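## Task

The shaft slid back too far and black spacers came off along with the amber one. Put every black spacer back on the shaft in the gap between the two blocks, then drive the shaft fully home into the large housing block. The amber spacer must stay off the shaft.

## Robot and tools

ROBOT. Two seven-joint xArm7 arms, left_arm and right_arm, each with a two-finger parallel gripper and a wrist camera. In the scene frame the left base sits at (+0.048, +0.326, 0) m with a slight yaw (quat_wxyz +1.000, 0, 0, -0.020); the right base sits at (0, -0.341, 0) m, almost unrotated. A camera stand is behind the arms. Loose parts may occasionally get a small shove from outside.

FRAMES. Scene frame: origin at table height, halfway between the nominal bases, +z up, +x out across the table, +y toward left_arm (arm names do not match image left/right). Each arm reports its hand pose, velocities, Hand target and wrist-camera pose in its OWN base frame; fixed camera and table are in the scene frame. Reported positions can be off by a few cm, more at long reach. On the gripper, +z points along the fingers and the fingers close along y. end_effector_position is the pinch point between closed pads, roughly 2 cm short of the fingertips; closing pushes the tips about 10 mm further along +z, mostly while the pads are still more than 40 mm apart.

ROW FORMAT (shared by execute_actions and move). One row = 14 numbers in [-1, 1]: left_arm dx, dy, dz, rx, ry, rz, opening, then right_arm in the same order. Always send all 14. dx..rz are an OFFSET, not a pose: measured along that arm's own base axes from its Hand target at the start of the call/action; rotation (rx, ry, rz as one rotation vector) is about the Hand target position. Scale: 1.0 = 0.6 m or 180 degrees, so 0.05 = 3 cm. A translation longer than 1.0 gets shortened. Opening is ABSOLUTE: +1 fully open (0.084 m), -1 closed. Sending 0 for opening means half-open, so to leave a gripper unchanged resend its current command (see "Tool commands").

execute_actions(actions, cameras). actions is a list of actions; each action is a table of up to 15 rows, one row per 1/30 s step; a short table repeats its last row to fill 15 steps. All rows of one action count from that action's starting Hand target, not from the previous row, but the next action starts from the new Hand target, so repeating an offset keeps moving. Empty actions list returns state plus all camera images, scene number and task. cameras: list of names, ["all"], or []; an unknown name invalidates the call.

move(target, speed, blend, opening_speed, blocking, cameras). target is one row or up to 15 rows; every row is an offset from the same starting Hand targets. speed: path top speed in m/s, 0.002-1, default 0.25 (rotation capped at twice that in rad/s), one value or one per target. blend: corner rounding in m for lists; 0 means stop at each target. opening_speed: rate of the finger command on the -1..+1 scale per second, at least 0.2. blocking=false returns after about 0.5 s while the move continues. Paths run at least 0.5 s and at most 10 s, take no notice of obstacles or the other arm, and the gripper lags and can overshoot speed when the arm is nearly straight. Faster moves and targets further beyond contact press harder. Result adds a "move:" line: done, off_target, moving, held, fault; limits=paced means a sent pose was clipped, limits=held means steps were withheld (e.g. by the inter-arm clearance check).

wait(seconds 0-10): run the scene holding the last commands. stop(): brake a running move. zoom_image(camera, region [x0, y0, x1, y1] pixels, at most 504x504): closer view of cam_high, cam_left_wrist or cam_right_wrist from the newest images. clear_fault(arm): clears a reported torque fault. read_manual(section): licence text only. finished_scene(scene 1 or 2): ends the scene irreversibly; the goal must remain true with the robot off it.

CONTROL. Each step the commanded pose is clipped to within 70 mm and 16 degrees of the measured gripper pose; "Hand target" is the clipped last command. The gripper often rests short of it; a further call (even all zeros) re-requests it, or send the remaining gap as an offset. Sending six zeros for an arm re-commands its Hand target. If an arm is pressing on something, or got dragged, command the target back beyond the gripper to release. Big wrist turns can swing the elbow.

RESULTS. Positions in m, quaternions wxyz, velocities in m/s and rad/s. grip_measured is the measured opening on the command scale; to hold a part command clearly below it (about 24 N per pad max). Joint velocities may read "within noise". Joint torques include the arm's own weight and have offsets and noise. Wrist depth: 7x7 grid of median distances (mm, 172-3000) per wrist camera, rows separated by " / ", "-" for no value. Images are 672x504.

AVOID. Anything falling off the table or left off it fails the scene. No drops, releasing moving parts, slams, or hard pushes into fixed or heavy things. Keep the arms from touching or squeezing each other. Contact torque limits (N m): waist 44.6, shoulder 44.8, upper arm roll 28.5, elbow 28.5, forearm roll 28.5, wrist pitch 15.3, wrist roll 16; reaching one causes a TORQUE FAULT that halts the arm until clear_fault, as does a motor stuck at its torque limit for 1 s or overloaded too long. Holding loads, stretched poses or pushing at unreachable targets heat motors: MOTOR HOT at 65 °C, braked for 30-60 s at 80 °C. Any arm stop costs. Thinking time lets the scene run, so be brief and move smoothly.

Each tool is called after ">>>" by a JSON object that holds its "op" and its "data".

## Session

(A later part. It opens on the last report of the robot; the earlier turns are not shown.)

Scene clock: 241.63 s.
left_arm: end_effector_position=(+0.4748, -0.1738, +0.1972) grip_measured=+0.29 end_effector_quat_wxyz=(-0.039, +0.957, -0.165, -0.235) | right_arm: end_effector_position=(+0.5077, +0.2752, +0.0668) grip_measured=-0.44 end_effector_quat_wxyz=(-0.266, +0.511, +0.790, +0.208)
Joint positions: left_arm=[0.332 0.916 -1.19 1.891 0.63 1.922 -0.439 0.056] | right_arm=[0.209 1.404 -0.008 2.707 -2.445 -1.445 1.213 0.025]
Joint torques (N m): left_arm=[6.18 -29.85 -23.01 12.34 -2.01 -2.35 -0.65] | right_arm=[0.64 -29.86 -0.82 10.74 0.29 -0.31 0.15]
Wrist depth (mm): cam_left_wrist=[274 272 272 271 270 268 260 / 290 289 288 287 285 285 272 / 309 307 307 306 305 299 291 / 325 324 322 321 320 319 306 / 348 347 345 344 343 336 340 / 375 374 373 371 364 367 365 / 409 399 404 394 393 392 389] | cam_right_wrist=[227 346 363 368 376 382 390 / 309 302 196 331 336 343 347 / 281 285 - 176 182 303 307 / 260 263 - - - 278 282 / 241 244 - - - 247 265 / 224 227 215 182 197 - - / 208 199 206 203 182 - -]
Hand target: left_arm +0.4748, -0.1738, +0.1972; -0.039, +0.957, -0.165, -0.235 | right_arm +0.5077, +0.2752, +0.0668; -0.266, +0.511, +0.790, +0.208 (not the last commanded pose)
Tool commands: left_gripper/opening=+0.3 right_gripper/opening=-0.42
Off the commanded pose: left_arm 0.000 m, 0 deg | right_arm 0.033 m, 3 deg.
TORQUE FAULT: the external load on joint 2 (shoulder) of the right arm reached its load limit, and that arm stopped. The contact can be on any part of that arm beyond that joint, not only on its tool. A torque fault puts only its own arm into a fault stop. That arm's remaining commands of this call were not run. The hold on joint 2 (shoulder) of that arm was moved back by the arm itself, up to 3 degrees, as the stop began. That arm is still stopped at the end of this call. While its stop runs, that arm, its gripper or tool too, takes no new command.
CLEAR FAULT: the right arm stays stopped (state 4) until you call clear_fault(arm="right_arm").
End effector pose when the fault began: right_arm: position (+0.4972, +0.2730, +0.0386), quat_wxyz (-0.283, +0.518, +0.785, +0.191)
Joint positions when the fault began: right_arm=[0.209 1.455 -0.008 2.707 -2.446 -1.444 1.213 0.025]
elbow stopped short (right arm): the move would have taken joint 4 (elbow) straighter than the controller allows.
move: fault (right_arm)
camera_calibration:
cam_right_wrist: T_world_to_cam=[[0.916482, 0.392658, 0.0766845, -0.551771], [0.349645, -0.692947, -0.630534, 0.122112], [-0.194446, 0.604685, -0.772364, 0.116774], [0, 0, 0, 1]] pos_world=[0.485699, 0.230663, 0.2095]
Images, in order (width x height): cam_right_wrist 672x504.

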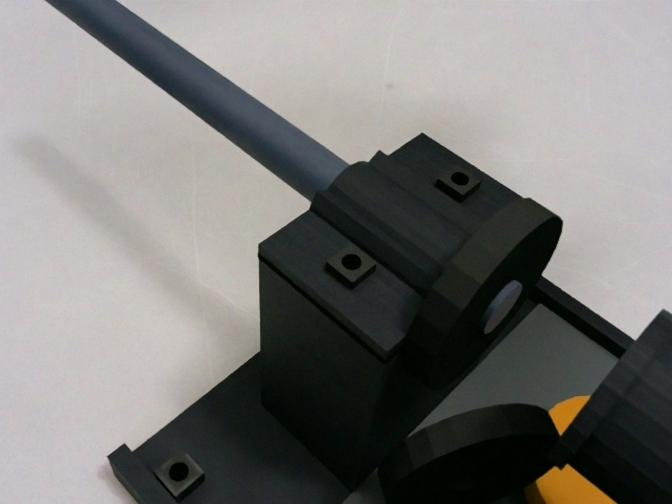

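>>> {"op": "clear_fault", "data": {"arm": "right_arm"}}

>>> {"op": "move", "data": {"target": [[0,0,0,0,0,0,0.3,0.02,-0.05,0.1,0,0,0,-0.42],[0,0,0,0,0,0,0.3,-0.065,-0.1665,0.2527,-0.0381,0.0177,-0.251,-0.42]], "speed": 0.25, "cameras": ["cam_right_wrist"]}}

Scene clock: 242.23 s.
left_arm: end_effector_position=(+0.4748, -0.1738, +0.1972) grip_measured=+0.29 end_effector_quat_wxyz=(-0.039, +0.957, -0.165, -0.235) | right_arm: end_effector_position=(+0.5077, +0.2752, +0.0668) grip_measured=-0.44 end_effector_quat_wxyz=(-0.266, +0.511, +0.790, +0.208)
Joint positions: left_arm=[0.332 0.916 -1.19 1.891 0.63 1.922 -0.439 0.056] | right_arm=[0.209 1.404 -0.008 2.707 -2.445 -1.445 1.213 0.025]
Joint torques (N m): left_arm=[5.1 -30.08 -22.96 12.36 -2.27 -2.41 -0.59] | right_arm=[0.64 -29.64 -0.93 10.83 0.18 -0.23 0.03]
Wrist depth (mm): cam_left_wrist=[273 272 271 271 269 269 261 / 290 289 288 287 286 285 272 / 309 308 307 305 304 299 292 / 326 324 323 321 321 318 306 / 349 347 346 343 342 337 339 / 376 374 374 370 364 367 365 / 409 399 404 395 393 391 389] | cam_right_wrist=[228 346 363 368 377 382 392 / 309 303 196 332 335 342 347 / 282 285 - 176 182 303 307 / 260 263 - - - 278 282 / 241 244 - - - 246 265 / 224 227 215 182 197 - - / 208 199 205 203 182 - -]
Hand target: left_arm +0.4748, -0.1738, +0.1972; -0.039, +0.957, -0.165, -0.235 | right_arm +0.5077, +0.2752, +0.0668; -0.266, +0.511, +0.790, +0.208 (not the last commanded pose)
Tool commands: left_gripper/opening=+0.3 right_gripper/opening=-0.42
Off the commanded pose: left_arm 0.000 m, 0 deg | right_arm 0.033 m, 3 deg.
TORQUE FAULT, CONTINUED: the right arm's stop, for the torque fault of joint 2 (shoulder) that an earlier result reported, is over. The call counts as one of the actions that you can send in this scene. The hold on joint 2 (shoulder) of that arm was moved back by the arm itself, up to 3 degrees, as the stop began. That arm's target is now where it stood when the stop ended, not its last command. That arm's gripper keeps its grip as last carried out, and that arm accepts commands again: back off and push less far.
CLEAR FAULT: your call cleared the right arm's torque fault. If a joint's load stays at its limit, that arm stops again at once.

Scene clock: 245.20 s.
left_arm: end_effector_position=(+0.4748, -0.1738, +0.1972) grip_measured=+0.29 end_effector_quat_wxyz=(-0.039, +0.957, -0.165, -0.235) | right_arm: end_effector_position=(+0.4687, +0.1753, +0.2184) grip_measured=-0.44 end_effector_quat_wxyz=(-0.157, +0.795, +0.537, +0.234)
Joint positions: left_arm=[0.332 0.916 -1.19 1.891 0.63 1.922 -0.439 0.056] | right_arm=[0.151 0.356 -0.126 1.437 -2.435 -0.956 1.61 0.025]
Joint torques (N m): left_arm=[5.63 -29.76 -23.06 12.42 -2.19 -2.29 -0.53] | right_arm=[5.85 -22.26 -2.43 9.69 -0.79 0.53 1.57]
Wrist depth (mm): cam_left_wrist=[274 272 272 271 270 269 261 / 290 290 288 287 285 285 272 / 309 307 307 306 304 299 292 / 325 324 323 321 320 319 306 / 349 347 347 344 343 336 339 / 376 376 372 372 363 368 365 / 410 399 403 395 392 392 388] | cam_right_wrist=[540 541 545 548 550 554 553 / 503 502 505 504 498 511 512 / 456 459 461 461 462 465 467 / 430 430 327 414 319 320 435 / 396 398 314 344 327 327 411 / 382 383 364 369 366 366 381 / 357 358 353 353 353 355 356]
Hand target: left_arm +0.4748, -0.1738, +0.1972; -0.039, +0.957, -0.165, -0.235 | right_arm +0.4687, +0.1753, +0.2184; -0.157, +0.795, +0.537, +0.234
Off the commanded pose: left_arm 0.000 m, 0 deg | right_arm 0.000 m, 0 deg.
elbow stopped short (right arm): the move would have taken joint 4 (elbow) straighter than the controller allows.
move: done
camera_calibration:
cam_right_wrist: T_world_to_cam=[[0.928766, -0.370071, 0.0209986, -0.348275], [-0.301401, -0.786971, -0.538363, 0.463638], [0.215758, 0.493684, -0.842452, 0.129204], [0, 0, 0, 1]] pos_world=[0.43533, 0.172198, 0.365767]
Images, in order (width x height): cam_right_wrist 672x504.

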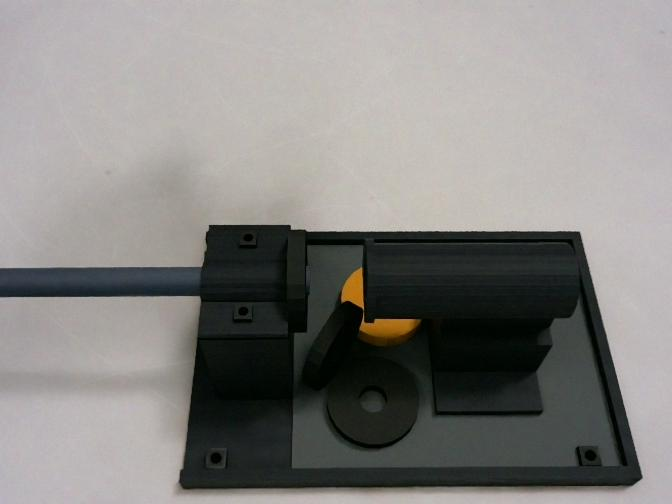

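>>> {"op": "move", "data": {"target": [[0,0,0,0,0,0,0.3,0.0115,0.1278,-0.2247,0.0299,-0.0286,-0.2489,-0.42],[0,0,0,0,0,0,0.3,0.0588,0.148,-0.286,0.0299,-0.0286,-0.2489,-0.42]], "speed": [0.25,0.06], "cameras": ["cam_right_wrist"]}}

Scene clock: 249.00 s.
left_arm: end_effector_position=(+0.4748, -0.1738, +0.1972) grip_measured=+0.29 end_effector_quat_wxyz=(-0.039, +0.957, -0.165, -0.235) | right_arm: end_effector_position=(+0.5040, +0.2642, +0.0468) grip_measured=-0.44 end_effector_quat_wxyz=(-0.069, +0.921, +0.188, +0.335)
Joint positions: left_arm=[0.332 0.916 -1.19 1.891 0.63 1.922 -0.439 0.056] | right_arm=[0.088 0.494 0.316 1.088 -2.334 0.124 2.216 0.025]
Joint torques (N m): left_arm=[5.64 -29.78 -22.86 12.54 -1.86 -2.24 -0.74] | right_arm=[5.98 -12.17 4.01 14.22 -1.29 1.46 -1.05]
Wrist depth (mm): cam_left_wrist=[273 273 271 271 270 269 260 / 290 289 287 287 286 285 273 / 308 307 306 305 304 299 292 / 326 324 322 322 320 318 306 / 348 347 345 345 342 335 339 / 375 374 373 371 363 367 365 / 410 398 404 395 392 392 388] | cam_right_wrist=[337 337 339 341 342 344 347 / 302 303 305 - - 309 311 / 267 276 - - - 272 274 / - - - - - 234 251 / - - - - 178 216 222 / 198 - 187 192 190 199 203 / - - 181 187 185 188 189]
Hand target: left_arm +0.4748, -0.1738, +0.1972; -0.039, +0.957, -0.165, -0.235 | right_arm +0.5040, +0.2641, +0.0468; -0.069, +0.921, +0.189, +0.335
Off the commanded pose: left_arm 0.000 m, 0 deg | right_arm 0.000 m, 0 deg.
move: done
camera_calibration:
cam_right_wrist: T_world_to_cam=[[0.394711, -0.918593, 0.019744, 0.0695611], [-0.70045, -0.314745, -0.64055, 0.53291], [0.59462, 0.239003, -0.767662, -0.193987], [0, 0, 0, 1]] pos_world=[0.461169, 0.277993, 0.191066]
Images, in order (width x height): cam_right_wrist 672x504.

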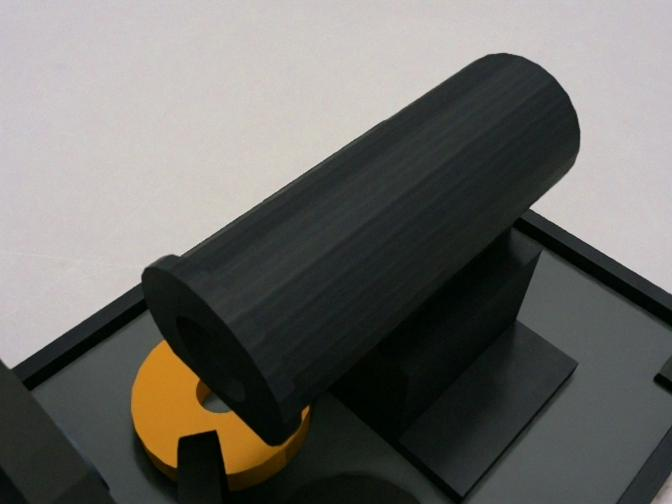

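>>> {"op": "move", "data": {"target": [0,0,0,0,0,0,0.3,0.0069,0.0029,-0.0088,0,0,0,-0.42], "speed": 0.03}}

>>> {"op": "move", "data": {"target": [0,0,0,0,0,0,0.3,0.0026,0.0011,-0.0033,0,0,0,-0.42], "speed": 0.015}}

Scene clock: 251.43 s.
left_arm: end_effector_position=(+0.4748, -0.1738, +0.1972) grip_measured=+0.29 end_effector_quat_wxyz=(-0.039, +0.957, -0.165, -0.235) | right_arm: end_effector_position=(+0.5081, +0.2659, +0.0415) grip_measured=-0.44 end_effector_quat_wxyz=(-0.069, +0.921, +0.189, +0.335)
Joint positions: left_arm=[0.332 0.916 -1.19 1.891 0.63 1.922 -0.439 0.056] | right_arm=[0.089 0.518 0.316 1.106 -2.338 0.13 2.214 0.025]
Joint torques (N m): left_arm=[5.95 -29.95 -22.76 12.71 -2.1 -2.23 -0.68] | right_arm=[5.95 -12.4 5.1 14.41 -1.4 1.45 -1.34]
Wrist depth (mm): cam_left_wrist=[273 272 271 270 269 269 260 / 290 289 287 287 286 284 272 / 308 308 306 306 305 298 291 / 325 324 323 320 320 318 306 / 349 348 345 345 342 335 339 / 376 375 372 371 363 366 366 / 409 399 404 395 393 391 387] | cam_right_wrist=[325 328 330 331 334 335 337 / 294 295 307 - - - 301 / 261 - - - - 266 267 / - - - - - 227 244 / - - - - - 204 216 / 190 - - 190 184 193 198 / 184 - 175 186 180 183 184]
Hand target: left_arm +0.4748, -0.1738, +0.1972; -0.039, +0.957, -0.165, -0.235 | right_arm +0.5081, +0.2659, +0.0415; -0.069, +0.921, +0.189, +0.335
Off the commanded pose: left_arm 0.000 m, 0 deg | right_arm 0.000 m, 0 deg.
move: done

Scene clock: 252.13 s.
left_arm: end_effector_position=(+0.4748, -0.1738, +0.1972) grip_measured=+0.29 end_effector_quat_wxyz=(-0.039, +0.957, -0.165, -0.235) | right_arm: end_effector_position=(+0.5098, +0.2666, +0.0398) grip_measured=-0.44 end_effector_quat_wxyz=(-0.069, +0.921, +0.189, +0.335)
Joint positions: left_arm=[0.332 0.916 -1.19 1.891 0.63 1.922 -0.439 0.056] | right_arm=[0.09 0.526 0.317 1.114 -2.339 0.132 2.214 0.025]
Joint torques (N m): left_arm=[5.49 -29.63 -22.97 12.51 -2.02 -2.46 -0.58] | right_arm=[6.91 3.13 -0.23 5.1 -1.52 2.39 -1.41]
Wrist depth (mm): cam_left_wrist=[273 273 272 270 269 269 260 / 290 288 287 287 286 284 272 / 309 308 307 306 305 299 291 / 326 323 323 321 320 318 306 / 349 347 346 344 342 337 340 / 376 375 373 370 363 368 365 / 409 399 405 394 392 391 387] | cam_right_wrist=[326 328 331 331 334 334 337 / 293 295 297 - - - 302 / 260 268 - - - 265 266 / - - - - - 226 244 / - - - - - 210 216 / 189 - - 186 184 193 196 / 183 - 176 181 178 180 183]
Hand target: left_arm +0.4748, -0.1738, +0.1972; -0.039, +0.957, -0.165, -0.235 | right_arm +0.5097, +0.2665, +0.0395; -0.069, +0.921, +0.189, +0.335
Off the commanded pose: left_arm 0.000 m, 0 deg | right_arm 0.000 m, 0 deg.
move: done

>>> {"op": "move", "data": {"target": [0.03,-0.2,0.05,0,0,0,0.3,-0.0013,-0.0006,0.003,0,0,0,-0.42], "speed": 0.2, "cameras": ["cam_left_wrist"]}}

Scene clock: 253.90 s.
left_arm: end_effector_position=(+0.4920, -0.2934, +0.2269) grip_measured=+0.29 end_effector_quat_wxyz=(-0.032, +0.962, -0.165, -0.218) | right_arm: end_effector_position=(+0.5089, +0.2662, +0.0413) grip_measured=-0.44 end_effector_quat_wxyz=(-0.069, +0.921, +0.189, +0.335)
Joint positions: left_arm=[-0.296 1.119 -1.006 2.707 0.705 2.176 -0.4 0.056] | right_arm=[0.09 0.52 0.315 1.109 -2.336 0.129 2.212 0.025]
Joint torques (N m): left_arm=[-6.87 -36.8 -2.31 16.6 -2 -2.46 1] | right_arm=[5.86 -21.12 2.27 12.41 3.3 -2.08 -1.16]
Wrist depth (mm): cam_left_wrist=[303 303 302 298 288 218 293 / 321 319 319 310 303 221 308 / 340 339 337 328 311 236 321 / 356 355 353 349 338 246 344 / 378 378 377 370 281 277 263 / 405 405 404 396 290 297 251 / 437 420 427 424 430 422 -] | cam_right_wrist=[326 326 331 332 332 335 336 / 293 295 305 - - - 302 / 261 268 - - - 265 265 / - - - - - 226 244 / - - - - - 210 216 / 190 - - 189 184 193 198 / 184 - 178 182 178 180 183]
Hand target: left_arm +0.4928, -0.2938, +0.2272; -0.039, +0.957, -0.165, -0.235 | right_arm +0.5089, +0.2662, +0.0413; -0.069, +0.921, +0.189, +0.335
Off the commanded pose: left_arm 0.001 m, 2 deg | right_arm 0.000 m, 0 deg.
elbow stopped short (left arm): the move would have taken joint 4 (elbow) straighter than the controller allows.
move: done
camera_calibration:
cam_left_wrist: T_world_to_cam=[[-0.32976, -0.94394, -0.0153634, -0.076609], [-0.860256, 0.293743, 0.416743, 0.488338], [-0.388867, 0.150642, -0.908895, 0.578188], [0, 0, 0, 1]] pos_world=[0.619672, -0.302859, 0.320824]
Images, in order (width x height): cam_left_wrist 672x504.

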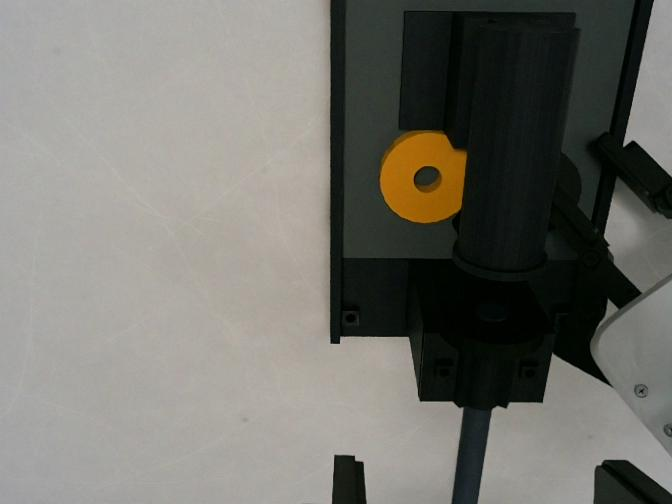

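>>> {"op": "zoom_image", "data": {"camera": "cam_left_wrist", "region": [500, 90, 672, 300]}}

Scaled by 2.400 from the camera's 672x504 image, which has a finer 960x720 frame.

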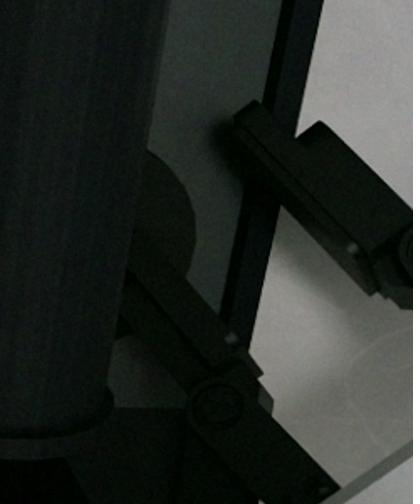

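>>> {"op": "move", "data": {"target": [[0,0,0,0,0,0,0.3,-0.02,-0.01,0.05,0,0,0,-0.42],[0,0,0,0,0,0,0.3,-0.0107,-0.0175,0.0322,0,0,0.111,-0.42],[0,0,0,0,0,0,0.3,0.0093,0.0012,-0.0005,0,0,0.111,-0.42]], "speed": [0.1,0.1,0.03], "cameras": ["cam_left_wrist"]}}

>>> {"op": "zoom_image", "data": {"camera": "cam_left_wrist", "region": [500, 90, 672, 300]}}

Scene clock: 258.53 s.
left_arm: end_effector_position=(+0.4920, -0.2934, +0.2269) grip_measured=+0.29 end_effector_quat_wxyz=(-0.032, +0.962, -0.165, -0.217) | right_arm: end_effector_position=(+0.5145, +0.2669, +0.0411) grip_measured=-0.44 end_effector_quat_wxyz=(-0.126, +0.874, +0.345, +0.318)
Joint positions: left_arm=[-0.296 1.119 -1.006 2.707 0.705 2.176 -0.4 0.056] | right_arm=[-0.184 0.675 0.557 1.266 -2.709 -0.071 2.13 0.025]
Joint torques (N m): left_arm=[-6.62 -37.24 -2.39 16.7 -2.16 -2.62 0.85] | right_arm=[6.4 -11.66 3.81 12.72 3.53 1.2 -1.31]
Wrist depth (mm): cam_left_wrist=[303 303 303 298 288 217 293 / 321 320 320 310 303 221 307 / 340 338 337 329 312 236 322 / 355 355 353 347 338 247 278 / 378 378 377 371 281 280 277 / 406 405 403 396 291 385 399 / 438 420 426 424 429 422 420] | cam_right_wrist=[327 328 331 331 334 335 337 / 294 295 296 298 310 311 312 / 260 269 - - - - - / - - - - - - - / - - - - - - 210 / - - - 182 190 181 188 / - - - 182 178 176 179]
Hand target: left_arm +0.4920, -0.2934, +0.2269; -0.032, +0.962, -0.165, -0.217 (not the last commanded pose) | right_arm +0.5145, +0.2669, +0.0410; -0.126, +0.874, +0.345, +0.318
Off the commanded pose: left_arm 0.001 m, 2 deg | right_arm 0.000 m, 0 deg.
move: done
camera_calibration:
cam_left_wrist: T_world_to_cam=[[-0.329704, -0.94396, -0.0153228, -0.0766624], [-0.86033, 0.293731, 0.416599, 0.488426], [-0.388752, 0.150537, -0.908961, 0.578107], [0, 0, 0, 1]] pos_world=[0.619672, -0.302859, 0.320825]
Images, in order (width x height): cam_left_wrist 672x504.

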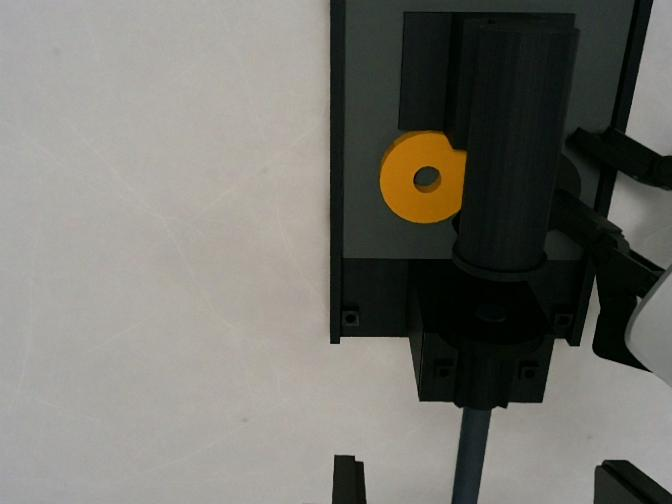

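Scaled by 2.400 from the camera's 672x504 image, which has a finer 960x720 frame.

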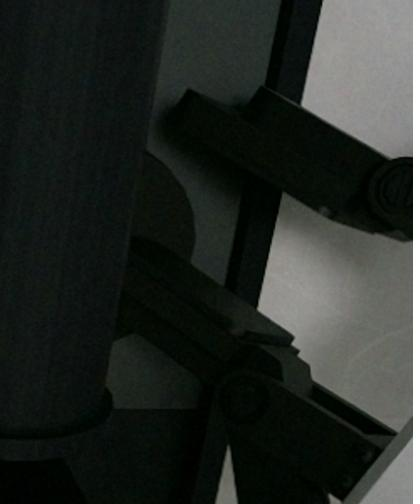

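>>> {"op": "move", "data": {"target": [0,0,0,0,0,0,0.3,0,0,-0.0025,0,0,0,-0.42], "speed": 0.015}}

>>> {"op": "move", "data": {"target": [0,0,0,0,0,0,0.3,0,0,-0.002,0,0,0,-0.42], "speed": 0.015}}

Scene clock: 259.63 s.
left_arm: end_effector_position=(+0.4920, -0.2934, +0.2269) grip_measured=+0.29 end_effector_quat_wxyz=(-0.032, +0.962, -0.165, -0.217) | right_arm: end_effector_position=(+0.5146, +0.2669, +0.0397) grip_measured=-0.44 end_effector_quat_wxyz=(-0.126, +0.874, +0.345, +0.318)
Joint positions: left_arm=[-0.296 1.119 -1.006 2.707 0.705 2.176 -0.4 0.056] | right_arm=[-0.185 0.679 0.559 1.266 -2.711 -0.067 2.129 0.025]
Joint torques (N m): left_arm=[-6.82 -36.63 -2.3 16.68 -2.21 -2.58 0.74] | right_arm=[-4.32 -0.56 0.86 2.37 -2.87 2.42 -1.59]
Wrist depth (mm): cam_left_wrist=[304 302 303 298 288 218 292 / 321 319 319 310 303 222 308 / 339 339 337 328 312 236 322 / 355 355 353 348 337 247 279 / 379 378 376 370 280 280 266 / 405 403 403 396 291 387 399 / 436 420 426 425 431 423 420] | cam_right_wrist=[327 329 331 332 334 335 337 / 294 295 297 298 309 311 313 / 260 269 - - - - - / - - - - - - - / - - - - - - 210 / - - - 181 190 182 186 / - - - 182 178 176 179]
Hand target: left_arm +0.4920, -0.2934, +0.2269; -0.032, +0.962, -0.165, -0.217 | right_arm +0.5145, +0.2669, +0.0395; -0.126, +0.874, +0.345, +0.318
Off the commanded pose: left_arm 0.000 m, 0 deg | right_arm 0.000 m, 0 deg.
move: done

Scene clock: 260.33 s.
left_arm: end_effector_position=(+0.4920, -0.2934, +0.2269) grip_measured=+0.29 end_effector_quat_wxyz=(-0.032, +0.962, -0.165, -0.217) | right_arm: end_effector_position=(+0.5148, +0.2669, +0.0389) grip_measured=-0.44 end_effector_quat_wxyz=(-0.126, +0.874, +0.345, +0.318)
Joint positions: left_arm=[-0.296 1.119 -1.006 2.707 0.705 2.176 -0.4 0.056] | right_arm=[-0.186 0.681 0.56 1.266 -2.713 -0.065 2.128 0.025]
Joint torques (N m): left_arm=[-6.34 -37.08 -2.43 16.45 -2.35 -2.6 0.81] | right_arm=[-4.95 5.34 -5 -6.04 -4.02 3.47 -1.84]
Wrist depth (mm): cam_left_wrist=[303 303 302 297 288 217 293 / 321 320 320 311 303 221 308 / 340 339 338 329 312 236 323 / 355 355 354 348 338 246 281 / 378 377 377 370 279 280 265 / 406 405 403 395 291 387 399 / 437 420 425 424 429 423 421] | cam_right_wrist=[327 329 331 333 334 335 337 / 295 295 297 298 309 312 313 / 260 268 - - - - - / - - - - - - - / - - - - - - 210 / - - - 181 190 - 187 / - - - 181 178 176 179]
Hand target: left_arm +0.4920, -0.2934, +0.2269; -0.032, +0.962, -0.165, -0.217 | right_arm +0.5145, +0.2669, +0.0383; -0.126, +0.874, +0.345, +0.318
Off the commanded pose: left_arm 0.000 m, 0 deg | right_arm 0.001 m, 0 deg.
move: done

>>> {"op": "move", "data": {"target": [[0,0,0,0,0,0,0.3,0,0,0.003,0,0,0,-0.42],[0,0,0,0,0,0,0.3,0,0,0.003,0,0,0,-0.7]], "speed": 0.015, "opening_speed": 0.4, "cameras": ["cam_left_wrist"]}}

>>> {"op": "zoom_image", "data": {"camera": "cam_left_wrist", "region": [500, 90, 672, 300]}}

Scene clock: 262.27 s.
left_arm: end_effector_position=(+0.4920, -0.2934, +0.2269) grip_measured=+0.29 end_effector_quat_wxyz=(-0.032, +0.962, -0.165, -0.217) | right_arm: end_effector_position=(+0.5144, +0.2670, +0.0401) grip_measured=-0.72 end_effector_quat_wxyz=(-0.126, +0.874, +0.345, +0.318)
Joint positions: left_arm=[-0.296 1.119 -1.006 2.707 0.705 2.176 -0.4 0.056] | right_arm=[-0.184 0.678 0.558 1.266 -2.71 -0.069 2.129 0.012]
Joint torques (N m): left_arm=[-6.67 -36.86 -2.42 16.39 -1.95 -2.43 0.77] | right_arm=[-7.96 -14.67 -2.62 6.66 0.42 2.31 1.19]
Wrist depth (mm): cam_left_wrist=[302 303 303 298 288 217 292 / 321 320 319 311 303 221 308 / 339 339 338 328 311 236 284 / 354 354 354 347 339 247 279 / 379 378 377 370 280 280 264 / 404 404 403 396 290 386 400 / 437 419 427 424 431 423 420] | cam_right_wrist=[327 329 331 331 334 335 337 / 294 295 297 298 310 311 312 / 260 267 - - - - - / - - - - - - - / - - - - - - 210 / - - - 182 190 181 185 / - - - 182 179 176 179]
Hand target: left_arm +0.4920, -0.2934, +0.2269; -0.032, +0.962, -0.165, -0.217 | right_arm +0.5145, +0.2669, +0.0401; -0.126, +0.874, +0.345, +0.318
Off the commanded pose: left_arm 0.000 m, 0 deg | right_arm 0.000 m, 0 deg.
move: done
camera_calibration:
cam_left_wrist: T_world_to_cam=[[-0.329704, -0.94396, -0.0153228, -0.0766624], [-0.86033, 0.293731, 0.416599, 0.488426], [-0.388752, 0.150537, -0.908961, 0.578107], [0, 0, 0, 1]] pos_world=[0.619672, -0.302859, 0.320825]
Images, in order (width x height): cam_left_wrist 672x504.

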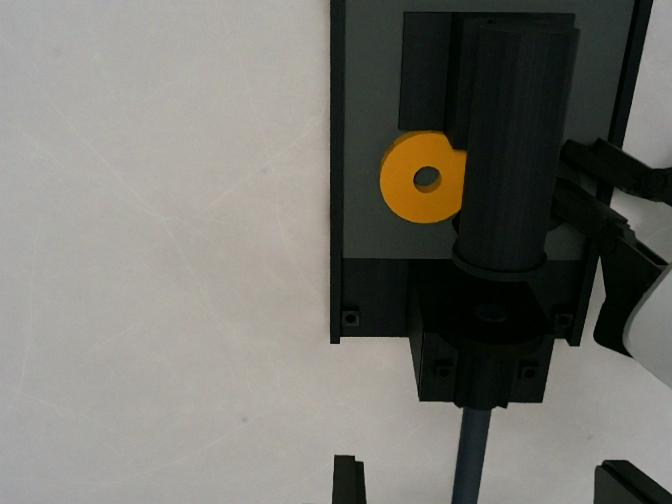

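Scaled by 2.400 from the camera's 672x504 image, which has a finer 960x720 frame.

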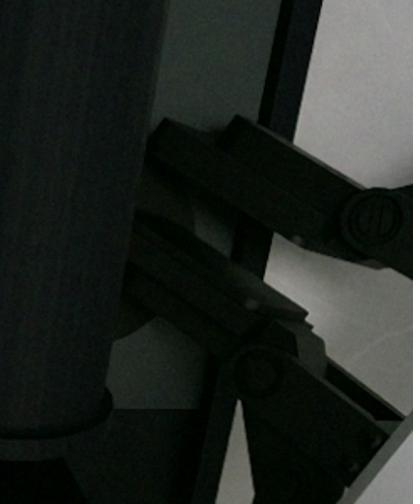

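>>> {"op": "move", "data": {"target": [[0,0,0,0,0,0,0.3,-0.0046,0.0049,0.004,0,0,0,-0.42],[0,0,0,0,0,0,0.3,-0.0046,0.0049,-0.0022,0,0,0,-0.42]], "speed": 0.02, "cameras": ["cam_left_wrist"]}}

>>> {"op": "zoom_image", "data": {"camera": "cam_left_wrist", "region": [500, 90, 672, 300]}}

Scene clock: 263.80 s.
left_arm: end_effector_position=(+0.4920, -0.2934, +0.2269) grip_measured=+0.29 end_effector_quat_wxyz=(-0.032, +0.962, -0.165, -0.217) | right_arm: end_effector_position=(+0.5119, +0.2700, +0.0392) grip_measured=-0.44 end_effector_quat_wxyz=(-0.126, +0.874, +0.345, +0.318)
Joint positions: left_arm=[-0.296 1.119 -1.006 2.707 0.705 2.176 -0.4 0.056] | right_arm=[-0.179 0.675 0.559 1.258 -2.708 -0.059 2.132 0.025]
Joint torques (N m): left_arm=[-6.66 -36.9 -2.19 16.61 -2.07 -2.38 0.9] | right_arm=[-4.45 3.23 -3.16 -0.39 -3.34 3.22 -1.98]
Wrist depth (mm): cam_left_wrist=[303 303 302 298 288 217 293 / 320 320 318 310 303 221 308 / 339 338 338 329 312 236 325 / 356 355 355 348 338 247 288 / 379 377 377 370 281 281 261 / 405 405 403 397 290 387 398 / 437 419 427 424 430 422 419] | cam_right_wrist=[328 329 331 331 335 335 337 / 295 295 297 298 301 312 313 / 260 262 270 - - - - / 245 - - - - - - / - - - - - - - / - - - 178 190 - 185 / - - - 181 182 176 179]
Hand target: left_arm +0.4920, -0.2934, +0.2269; -0.032, +0.962, -0.165, -0.217 | right_arm +0.5117, +0.2698, +0.0388; -0.126, +0.874, +0.345, +0.318
Off the commanded pose: left_arm 0.000 m, 0 deg | right_arm 0.000 m, 0 deg.
move: done
camera_calibration:
cam_left_wrist: T_world_to_cam=[[-0.329704, -0.94396, -0.0153228, -0.0766624], [-0.86033, 0.293731, 0.416599, 0.488426], [-0.388752, 0.150537, -0.908961, 0.578107], [0, 0, 0, 1]] pos_world=[0.619672, -0.302859, 0.320825]
Images, in order (width x height): cam_left_wrist 672x504.

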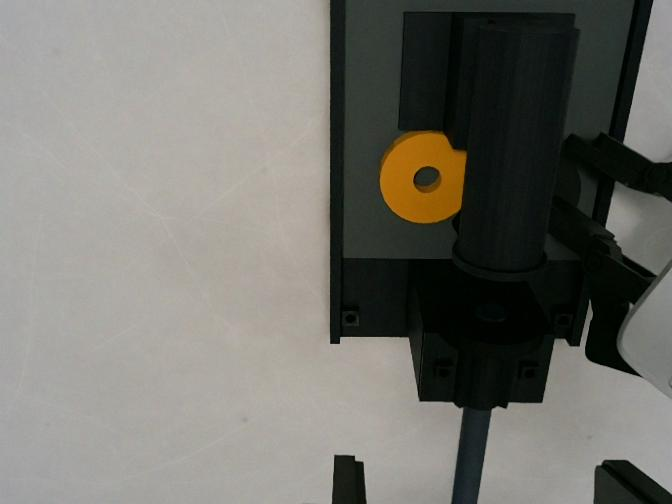

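Scaled by 2.400 from the camera's 672x504 image, which has a finer 960x720 frame.

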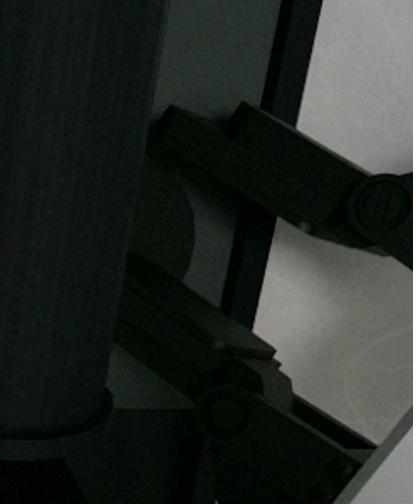

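>>> {"op": "move", "data": {"target": [[0,0,0,0,0,0,0.3,-0.04,-0.04,0.06,0,0,0,-0.42],[0,0,0,0,0,0,0.3,-0.0677,-0.0218,0.0775,0.1211,0.0737,-0.0146,-0.42],[0,0,0,0,0,0,0.3,-0.054,0.007,0.051,0.1211,0.0737,-0.0146,-0.42]], "speed": [0.1,0.1,0.05], "cameras": ["cam_left_wrist","cam_right_wrist"]}}

>>> {"op": "zoom_image", "data": {"camera": "cam_left_wrist", "region": [430, 200, 630, 420]}}

Scene clock: 269.07 s.
left_arm: end_effector_position=(+0.4920, -0.2934, +0.2269) grip_measured=+0.29 end_effector_quat_wxyz=(-0.032, +0.962, -0.165, -0.217) | right_arm: end_effector_position=(+0.4793, +0.2740, +0.0694) grip_measured=-0.44 end_effector_quat_wxyz=(-0.320, +0.873, +0.242, +0.277)
Joint positions: left_arm=[-0.296 1.119 -1.006 2.707 0.705 2.176 -0.4 0.056] | right_arm=[-0.638 0.941 0.97 1.22 -2.75 -0.185 2.148 0.025]
Joint torques (N m): left_arm=[-6.68 -37.6 -2.24 16.32 -2.3 -2.52 0.62] | right_arm=[6.24 -10.31 11.35 10.32 -0.2 0.72 -1.34]
Wrist depth (mm): cam_left_wrist=[304 302 302 298 288 217 293 / 321 320 319 311 303 221 308 / 340 339 338 329 312 238 330 / 356 354 354 348 338 248 276 / 379 377 377 370 281 280 280 / 406 403 403 395 290 386 392 / 436 419 426 423 431 421 429] | cam_right_wrist=[776 647 554 483 431 382 348 / 620 539 468 418 384 - - / 514 448 401 370 - - - / 444 394 370 - - - 188 / 391 351 - - - - 187 / 364 180 - - 219 218 197 / - - - - 200 203 193]
Hand target: left_arm +0.4920, -0.2934, +0.2269; -0.032, +0.962, -0.165, -0.217 | right_arm +0.4793, +0.2740, +0.0694; -0.320, +0.873, +0.242, +0.277
Off the commanded pose: left_arm 0.000 m, 0 deg | right_arm 0.000 m, 0 deg.
move: done
camera_calibration:
cam_left_wrist: T_world_to_cam=[[-0.329704, -0.94396, -0.0153228, -0.0766624], [-0.86033, 0.293731, 0.416599, 0.488426], [-0.388752, 0.150537, -0.908961, 0.578107], [0, 0, 0, 1]] pos_world=[0.619672, -0.302859, 0.320825]
cam_right_wrist: T_world_to_cam=[[0.606615, -0.683909, -0.405324, -0.0484805], [-0.720344, -0.257148, -0.644189, 0.52727], [0.336338, 0.682747, -0.648639, -0.170426], [0, 0, 0, 1]] pos_world=[0.466546, 0.218788, 0.209466]
Images, in order (width x height): cam_left_wrist 672x504, cam_right_wrist 672x504.

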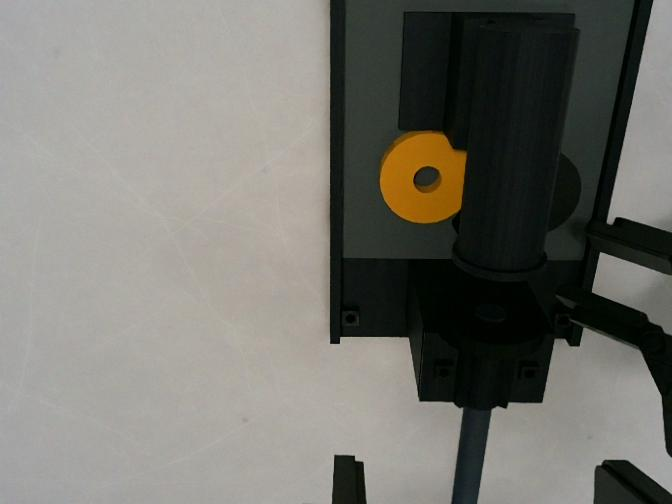

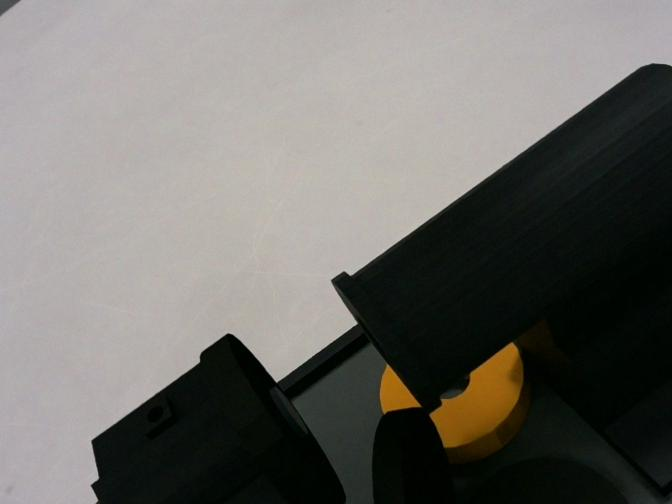

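Scaled by 2.291 from the camera's 672x504 image, which has a finer 960x720 frame.

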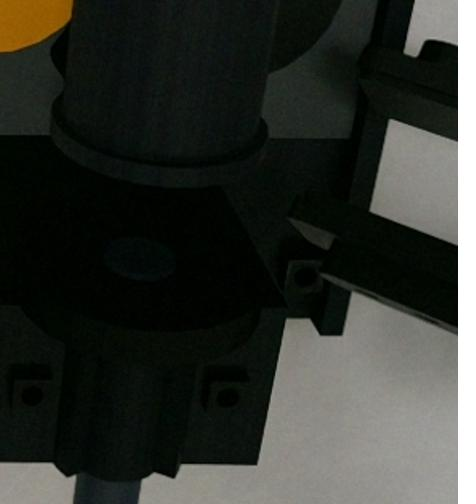

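>>> {"op": "move", "data": {"target": [0,0,0,0,0,0,0.3,0.0092,0.0163,-0.0168,0,0,0,-0.42], "speed": 0.03, "cameras": ["cam_right_wrist"]}}

>>> {"op": "move", "data": {"target": [0,0,0,0,0,0,0.3,0.0055,0.0115,-0.0107,0,0,0,-0.42], "speed": 0.02, "cameras": ["cam_right_wrist"]}}

Scene clock: 270.23 s.
left_arm: end_effector_position=(+0.4920, -0.2934, +0.2269) grip_measured=+0.29 end_effector_quat_wxyz=(-0.032, +0.962, -0.165, -0.217) | right_arm: end_effector_position=(+0.4848, +0.2838, +0.0593) grip_measured=-0.44 end_effector_quat_wxyz=(-0.320, +0.873, +0.242, +0.277)
Joint positions: left_arm=[-0.296 1.119 -1.006 2.707 0.705 2.176 -0.4 0.056] | right_arm=[-0.594 0.972 0.948 1.255 -2.751 -0.172 2.145 0.025]
Joint torques (N m): left_arm=[-6.69 -36.68 -2.35 16.31 -2.08 -2.49 0.77] | right_arm=[5.45 -10.45 11.86 10.05 -0.51 0.7 -1.31]
Wrist depth (mm): cam_left_wrist=[303 302 302 297 287 217 293 / 320 320 319 310 303 222 308 / 339 338 338 329 311 236 330 / 356 355 354 349 339 248 285 / 379 377 376 370 280 281 280 / 405 406 403 397 291 387 259 / 437 420 426 424 432 424 422] | cam_right_wrist=[735 627 525 460 409 368 335 / 586 513 445 396 368 - - / 485 425 382 355 - - - / 422 378 356 - - - - / 371 339 - - - - 174 / - - - - 208 206 182 / - - - - 194 197 184]
Hand target: left_arm +0.4920, -0.2934, +0.2269; -0.032, +0.962, -0.165, -0.217 | right_arm +0.4848, +0.2838, +0.0593; -0.320, +0.873, +0.242, +0.277
Off the commanded pose: left_arm 0.000 m, 0 deg | right_arm 0.000 m, 0 deg.
move: done
camera_calibration:
cam_right_wrist: T_world_to_cam=[[0.606615, -0.683909, -0.405324, -0.0492362], [-0.720344, -0.257148, -0.644189, 0.527285], [0.336338, 0.682747, -0.648639, -0.185385], [0, 0, 0, 1]] pos_world=[0.472046, 0.228488, 0.199466]
Images, in order (width x height): cam_right_wrist 672x504.

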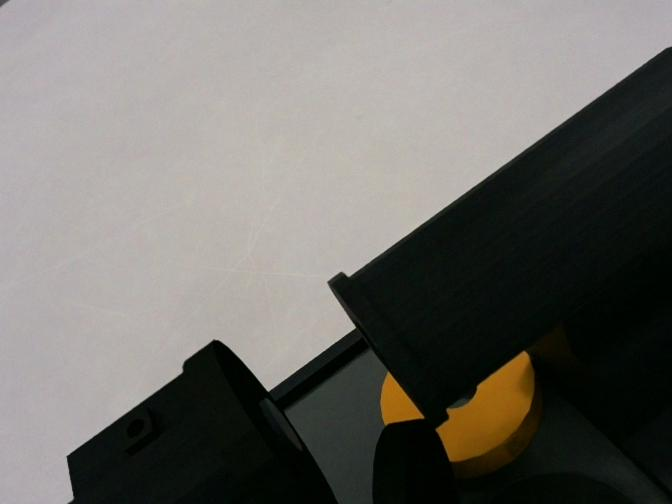

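Scene clock: 271.07 s.
left_arm: end_effector_position=(+0.4920, -0.2934, +0.2269) grip_measured=+0.29 end_effector_quat_wxyz=(-0.032, +0.962, -0.165, -0.217) | right_arm: end_effector_position=(+0.4884, +0.2906, +0.0529) grip_measured=-0.44 end_effector_quat_wxyz=(-0.320, +0.873, +0.242, +0.278)
Joint positions: left_arm=[-0.296 1.119 -1.006 2.707 0.705 2.176 -0.4 0.056] | right_arm=[-0.565 0.992 0.935 1.278 -2.751 -0.163 2.144 0.025]
Joint torques (N m): left_arm=[-6.39 -36.88 -2.4 16.59 -1.99 -2.61 0.52] | right_arm=[18.58 -7.39 18.22 -0.72 1.21 -6.24 -1.45]
Wrist depth (mm): cam_left_wrist=[304 303 302 298 288 217 292 / 320 319 319 311 304 221 307 / 339 339 338 328 312 236 325 / 355 355 353 347 338 247 334 / 378 377 376 370 281 280 270 / 406 404 404 396 291 298 259 / 437 420 428 426 430 422 421] | cam_right_wrist=[712 601 505 443 395 363 323 / 567 495 429 384 364 - - / 469 410 368 - - - - / 407 364 344 - - - - / 360 332 - - - - - / - - - - - 202 179 / - - - - 195 192 179]
Hand target: left_arm +0.4920, -0.2934, +0.2269; -0.032, +0.962, -0.165, -0.217 | right_arm +0.4881, +0.2907, +0.0529; -0.320, +0.873, +0.242, +0.277
Off the commanded pose: left_arm 0.000 m, 0 deg | right_arm 0.000 m, 0 deg.
move: done
camera_calibration:
cam_right_wrist: T_world_to_cam=[[0.606371, -0.684315, -0.405002, -0.0490642], [-0.720268, -0.256856, -0.64439, 0.527254], [0.336938, 0.68245, -0.648641, -0.19567], [0, 0, 0, 1]] pos_world=[0.475445, 0.235388, 0.192967]
Images, in order (width x height): cam_right_wrist 672x504.

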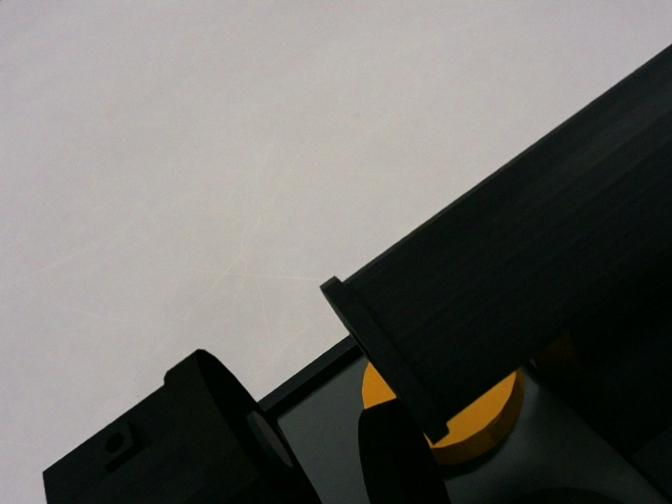

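>>> {"op": "move", "data": {"target": [[0,0,0,0,0,0,0.3,-0.001,-0.0023,0.0021,0,0,0,-0.42],[0,0,0,0,0,0,0.3,-0.001,-0.0023,0.0021,0,0,0,-0.85]], "speed": 0.02, "opening_speed": 0.4, "cameras": ["cam_right_wrist"]}}

Scene clock: 273.17 s.
left_arm: end_effector_position=(+0.4920, -0.2934, +0.2269) grip_measured=+0.29 end_effector_quat_wxyz=(-0.032, +0.962, -0.165, -0.217) | right_arm: end_effector_position=(+0.4875, +0.2894, +0.0542) grip_measured=-0.87 end_effector_quat_wxyz=(-0.320, +0.873, +0.242, +0.277)
Joint positions: left_arm=[-0.296 1.119 -1.006 2.707 0.705 2.176 -0.4 0.056] | right_arm=[-0.571 0.988 0.937 1.274 -2.751 -0.165 2.144 0.006]
Joint torques (N m): left_arm=[-6.31 -36.84 -2.56 16.2 -2.23 -2.54 0.6] | right_arm=[-2.52 -20.33 11.87 10.09 4.17 0.78 0.39]
Wrist depth (mm): cam_left_wrist=[304 303 302 298 288 217 292 / 321 319 319 310 303 221 308 / 340 338 338 328 312 239 329 / 355 355 354 348 339 247 283 / 379 377 376 370 280 296 268 / 406 404 402 395 291 297 263 / 437 421 426 425 431 422 419] | cam_right_wrist=[714 608 510 447 400 365 325 / 571 496 432 386 366 - - / 474 413 370 - - - - / 409 367 345 - - - - / 364 333 - - - - - / - - - - - 203 180 / - - - - 196 193 179]
Hand target: left_arm +0.4920, -0.2934, +0.2269; -0.032, +0.962, -0.165, -0.217 | right_arm +0.4875, +0.2893, +0.0542; -0.320, +0.873, +0.242, +0.277
Off the commanded pose: left_arm 0.000 m, 0 deg | right_arm 0.000 m, 0 deg.
move: done
camera_calibration:
cam_right_wrist: T_world_to_cam=[[0.606631, -0.68383, -0.405433, -0.0491568], [-0.720383, -0.257154, -0.644143, 0.527331], [0.336226, 0.682824, -0.648617, -0.193459], [0, 0, 0, 1]] pos_world=[0.474746, 0.234088, 0.194266]
Images, in order (width x height): cam_right_wrist 672x504.

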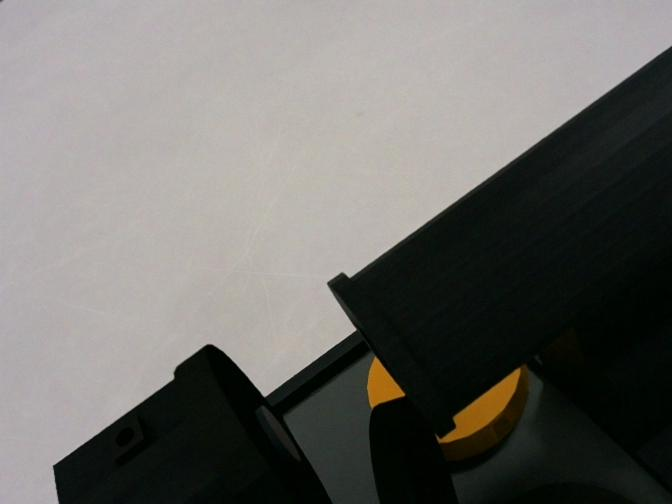

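>>> {"op": "move", "data": {"target": [0,0,0,0,0,0,0.3,-0.035,-0.075,0.07,0,0,0,-0.42], "speed": 0.15, "cameras": ["cam_right_wrist"]}}

>>> {"op": "zoom_image", "data": {"camera": "cam_right_wrist", "region": [300, 310, 580, 504]}}

Scene clock: 274.60 s.
left_arm: end_effector_position=(+0.4920, -0.2934, +0.2269) grip_measured=+0.29 end_effector_quat_wxyz=(-0.032, +0.962, -0.165, -0.217) | right_arm: end_effector_position=(+0.4665, +0.2444, +0.0962) grip_measured=-0.44 end_effector_quat_wxyz=(-0.320, +0.873, +0.242, +0.277)
Joint positions: left_arm=[-0.296 1.119 -1.006 2.707 0.705 2.176 -0.4 0.056] | right_arm=[-0.766 0.862 1.033 1.143 -2.746 -0.239 2.15 0.025]
Joint torques (N m): left_arm=[-6.73 -36.73 -2.54 16.18 -2.08 -2.52 0.54] | right_arm=[-6.27 -19.02 14.63 4.76 1.99 -3.09 -0.42]
Wrist depth (mm): cam_left_wrist=[304 303 302 298 288 217 292 / 321 320 319 310 304 222 307 / 339 338 337 328 312 238 330 / 355 354 353 348 338 247 351 / 378 377 376 370 281 313 367 / 406 405 403 396 290 386 399 / 437 419 427 426 432 423 422] | cam_right_wrist=[876 733 616 542 482 434 395 / 699 603 523 472 426 388 343 / 578 506 452 410 211 201 204 / 502 445 408 - 200 200 231 / 442 407 368 - 197 228 236 / 394 221 199 288 264 245 236 / 359 199 191 201 234 234 223]
Hand target: left_arm +0.4920, -0.2934, +0.2269; -0.032, +0.962, -0.165, -0.217 | right_arm +0.4665, +0.2443, +0.0962; -0.320, +0.873, +0.242, +0.277
Off the commanded pose: left_arm 0.000 m, 0 deg | right_arm 0.000 m, 0 deg.
move: done
camera_calibration:
cam_right_wrist: T_world_to_cam=[[0.606431, -0.683876, -0.405654, -0.0500101], [-0.720542, -0.256906, -0.644065, 0.527691], [0.336245, 0.682872, -0.648556, -0.128461], [0, 0, 0, 1]] pos_world=[0.453745, 0.189089, 0.236266]
Images, in order (width x height): cam_right_wrist 672x504.

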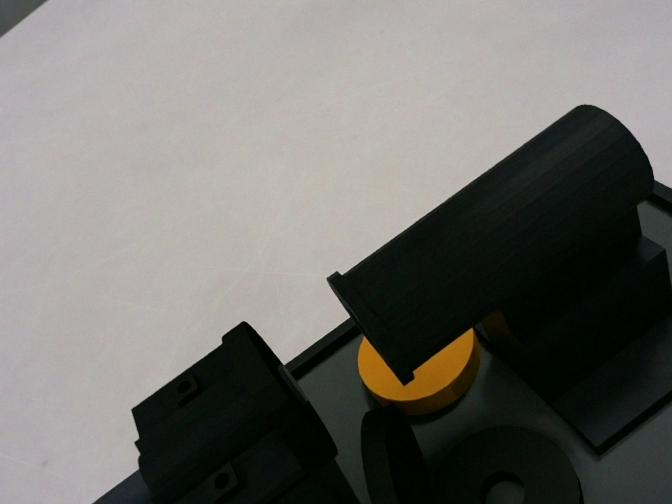

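Scaled by 1.800 from the camera's 672x504 image, which has a finer 960x720 frame.

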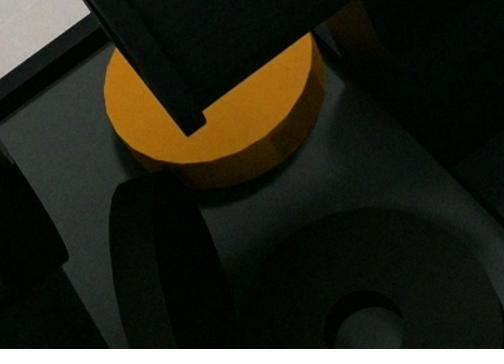

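>>> {"op": "move", "data": {"target": [[0,0,0,0,0,0,0.3,-0.0255,0.0508,0.02,-0.148,-0.0675,0.1632,-1],[0,0,0,0,0,0,0.3,-0.0255,0.0708,-0.0782,-0.148,-0.0675,0.1632,-1]], "speed": [0.15,0.06], "cameras": ["cam_left_wrist","cam_right_wrist"]}}

Scene clock: 279.83 s.
left_arm: end_effector_position=(+0.4920, -0.2934, +0.2269) grip_measured=+0.29 end_effector_quat_wxyz=(-0.032, +0.962, -0.165, -0.217) | right_arm: end_effector_position=(+0.4512, +0.2868, +0.0493) grip_measured=-1.00 end_effector_quat_wxyz=(-0.145, +0.799, +0.542, +0.215)
Joint positions: left_arm=[-0.296 1.119 -1.006 2.707 0.705 2.176 -0.4 0.056] | right_arm=[-0.087 0.703 0.593 1.407 -3.087 -0.44 2.226 0]
Joint torques (N m): left_arm=[-6.78 -36.75 -2.12 15.72 -1.86 -2.45 0.53] | right_arm=[5.9 -13.15 4.75 13.72 -1.25 1.04 -1.14]
Wrist depth (mm): cam_left_wrist=[304 303 302 298 288 217 292 / 320 320 319 310 303 221 308 / 339 339 338 328 311 238 330 / 356 355 354 347 338 247 349 / 379 377 377 370 281 280 294 / 406 404 403 395 290 387 283 / 436 420 427 424 431 423 -] | cam_right_wrist=[277 277 278 280 280 282 282 / 258 259 260 261 262 263 264 / 238 239 - - - - - / - - - - - - - / 212 213 - - - - - / 202 203 - - - - 194 / 189 190 190 - - - 180]
Hand target: left_arm +0.4920, -0.2934, +0.2269; -0.032, +0.962, -0.165, -0.217 | right_arm +0.4512, +0.2868, +0.0492; -0.145, +0.799, +0.542, +0.215
Off the commanded pose: left_arm 0.000 m, 0 deg | right_arm 0.000 m, 0 deg.
move: done
camera_calibration:
cam_left_wrist: T_world_to_cam=[[-0.329704, -0.94396, -0.0153228, -0.0766624], [-0.86033, 0.293731, 0.416599, 0.488426], [-0.388752, 0.150537, -0.908961, 0.578107], [0, 0, 0, 1]] pos_world=[0.619672, -0.302859, 0.320825]
cam_right_wrist: T_world_to_cam=[[0.930659, -0.365324, 0.0202901, -0.289379], [-0.307319, -0.810578, -0.498517, 0.462536], [0.198567, 0.457714, -0.866643, -0.0452502], [0, 0, 0, 1]] pos_world=[0.420444, 0.289916, 0.197238]
Images, in order (width x height): cam_left_wrist 672x504, cam_right_wrist 672x504.

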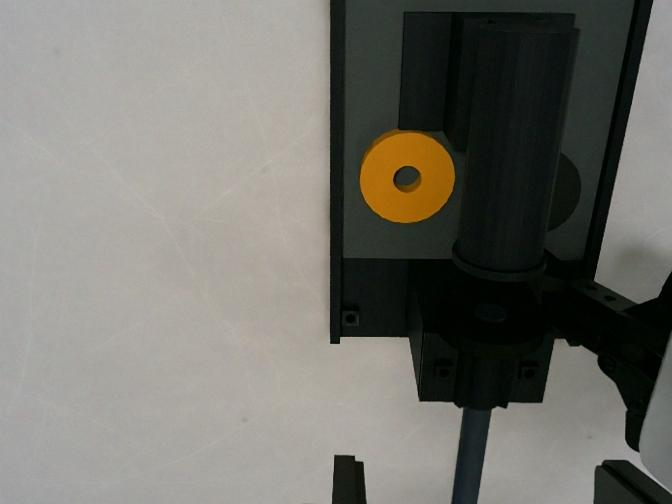

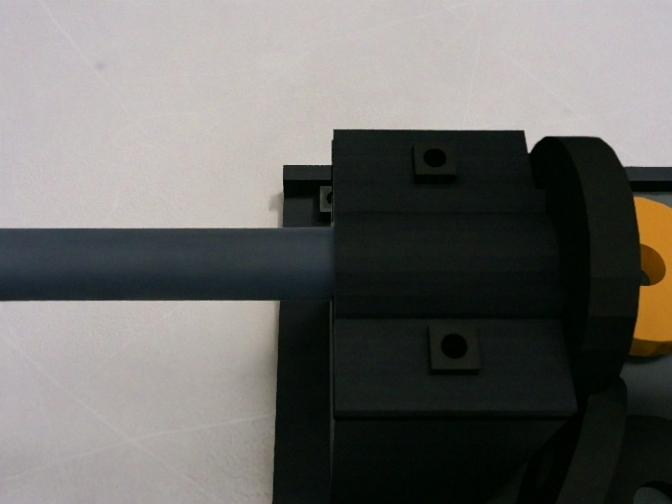

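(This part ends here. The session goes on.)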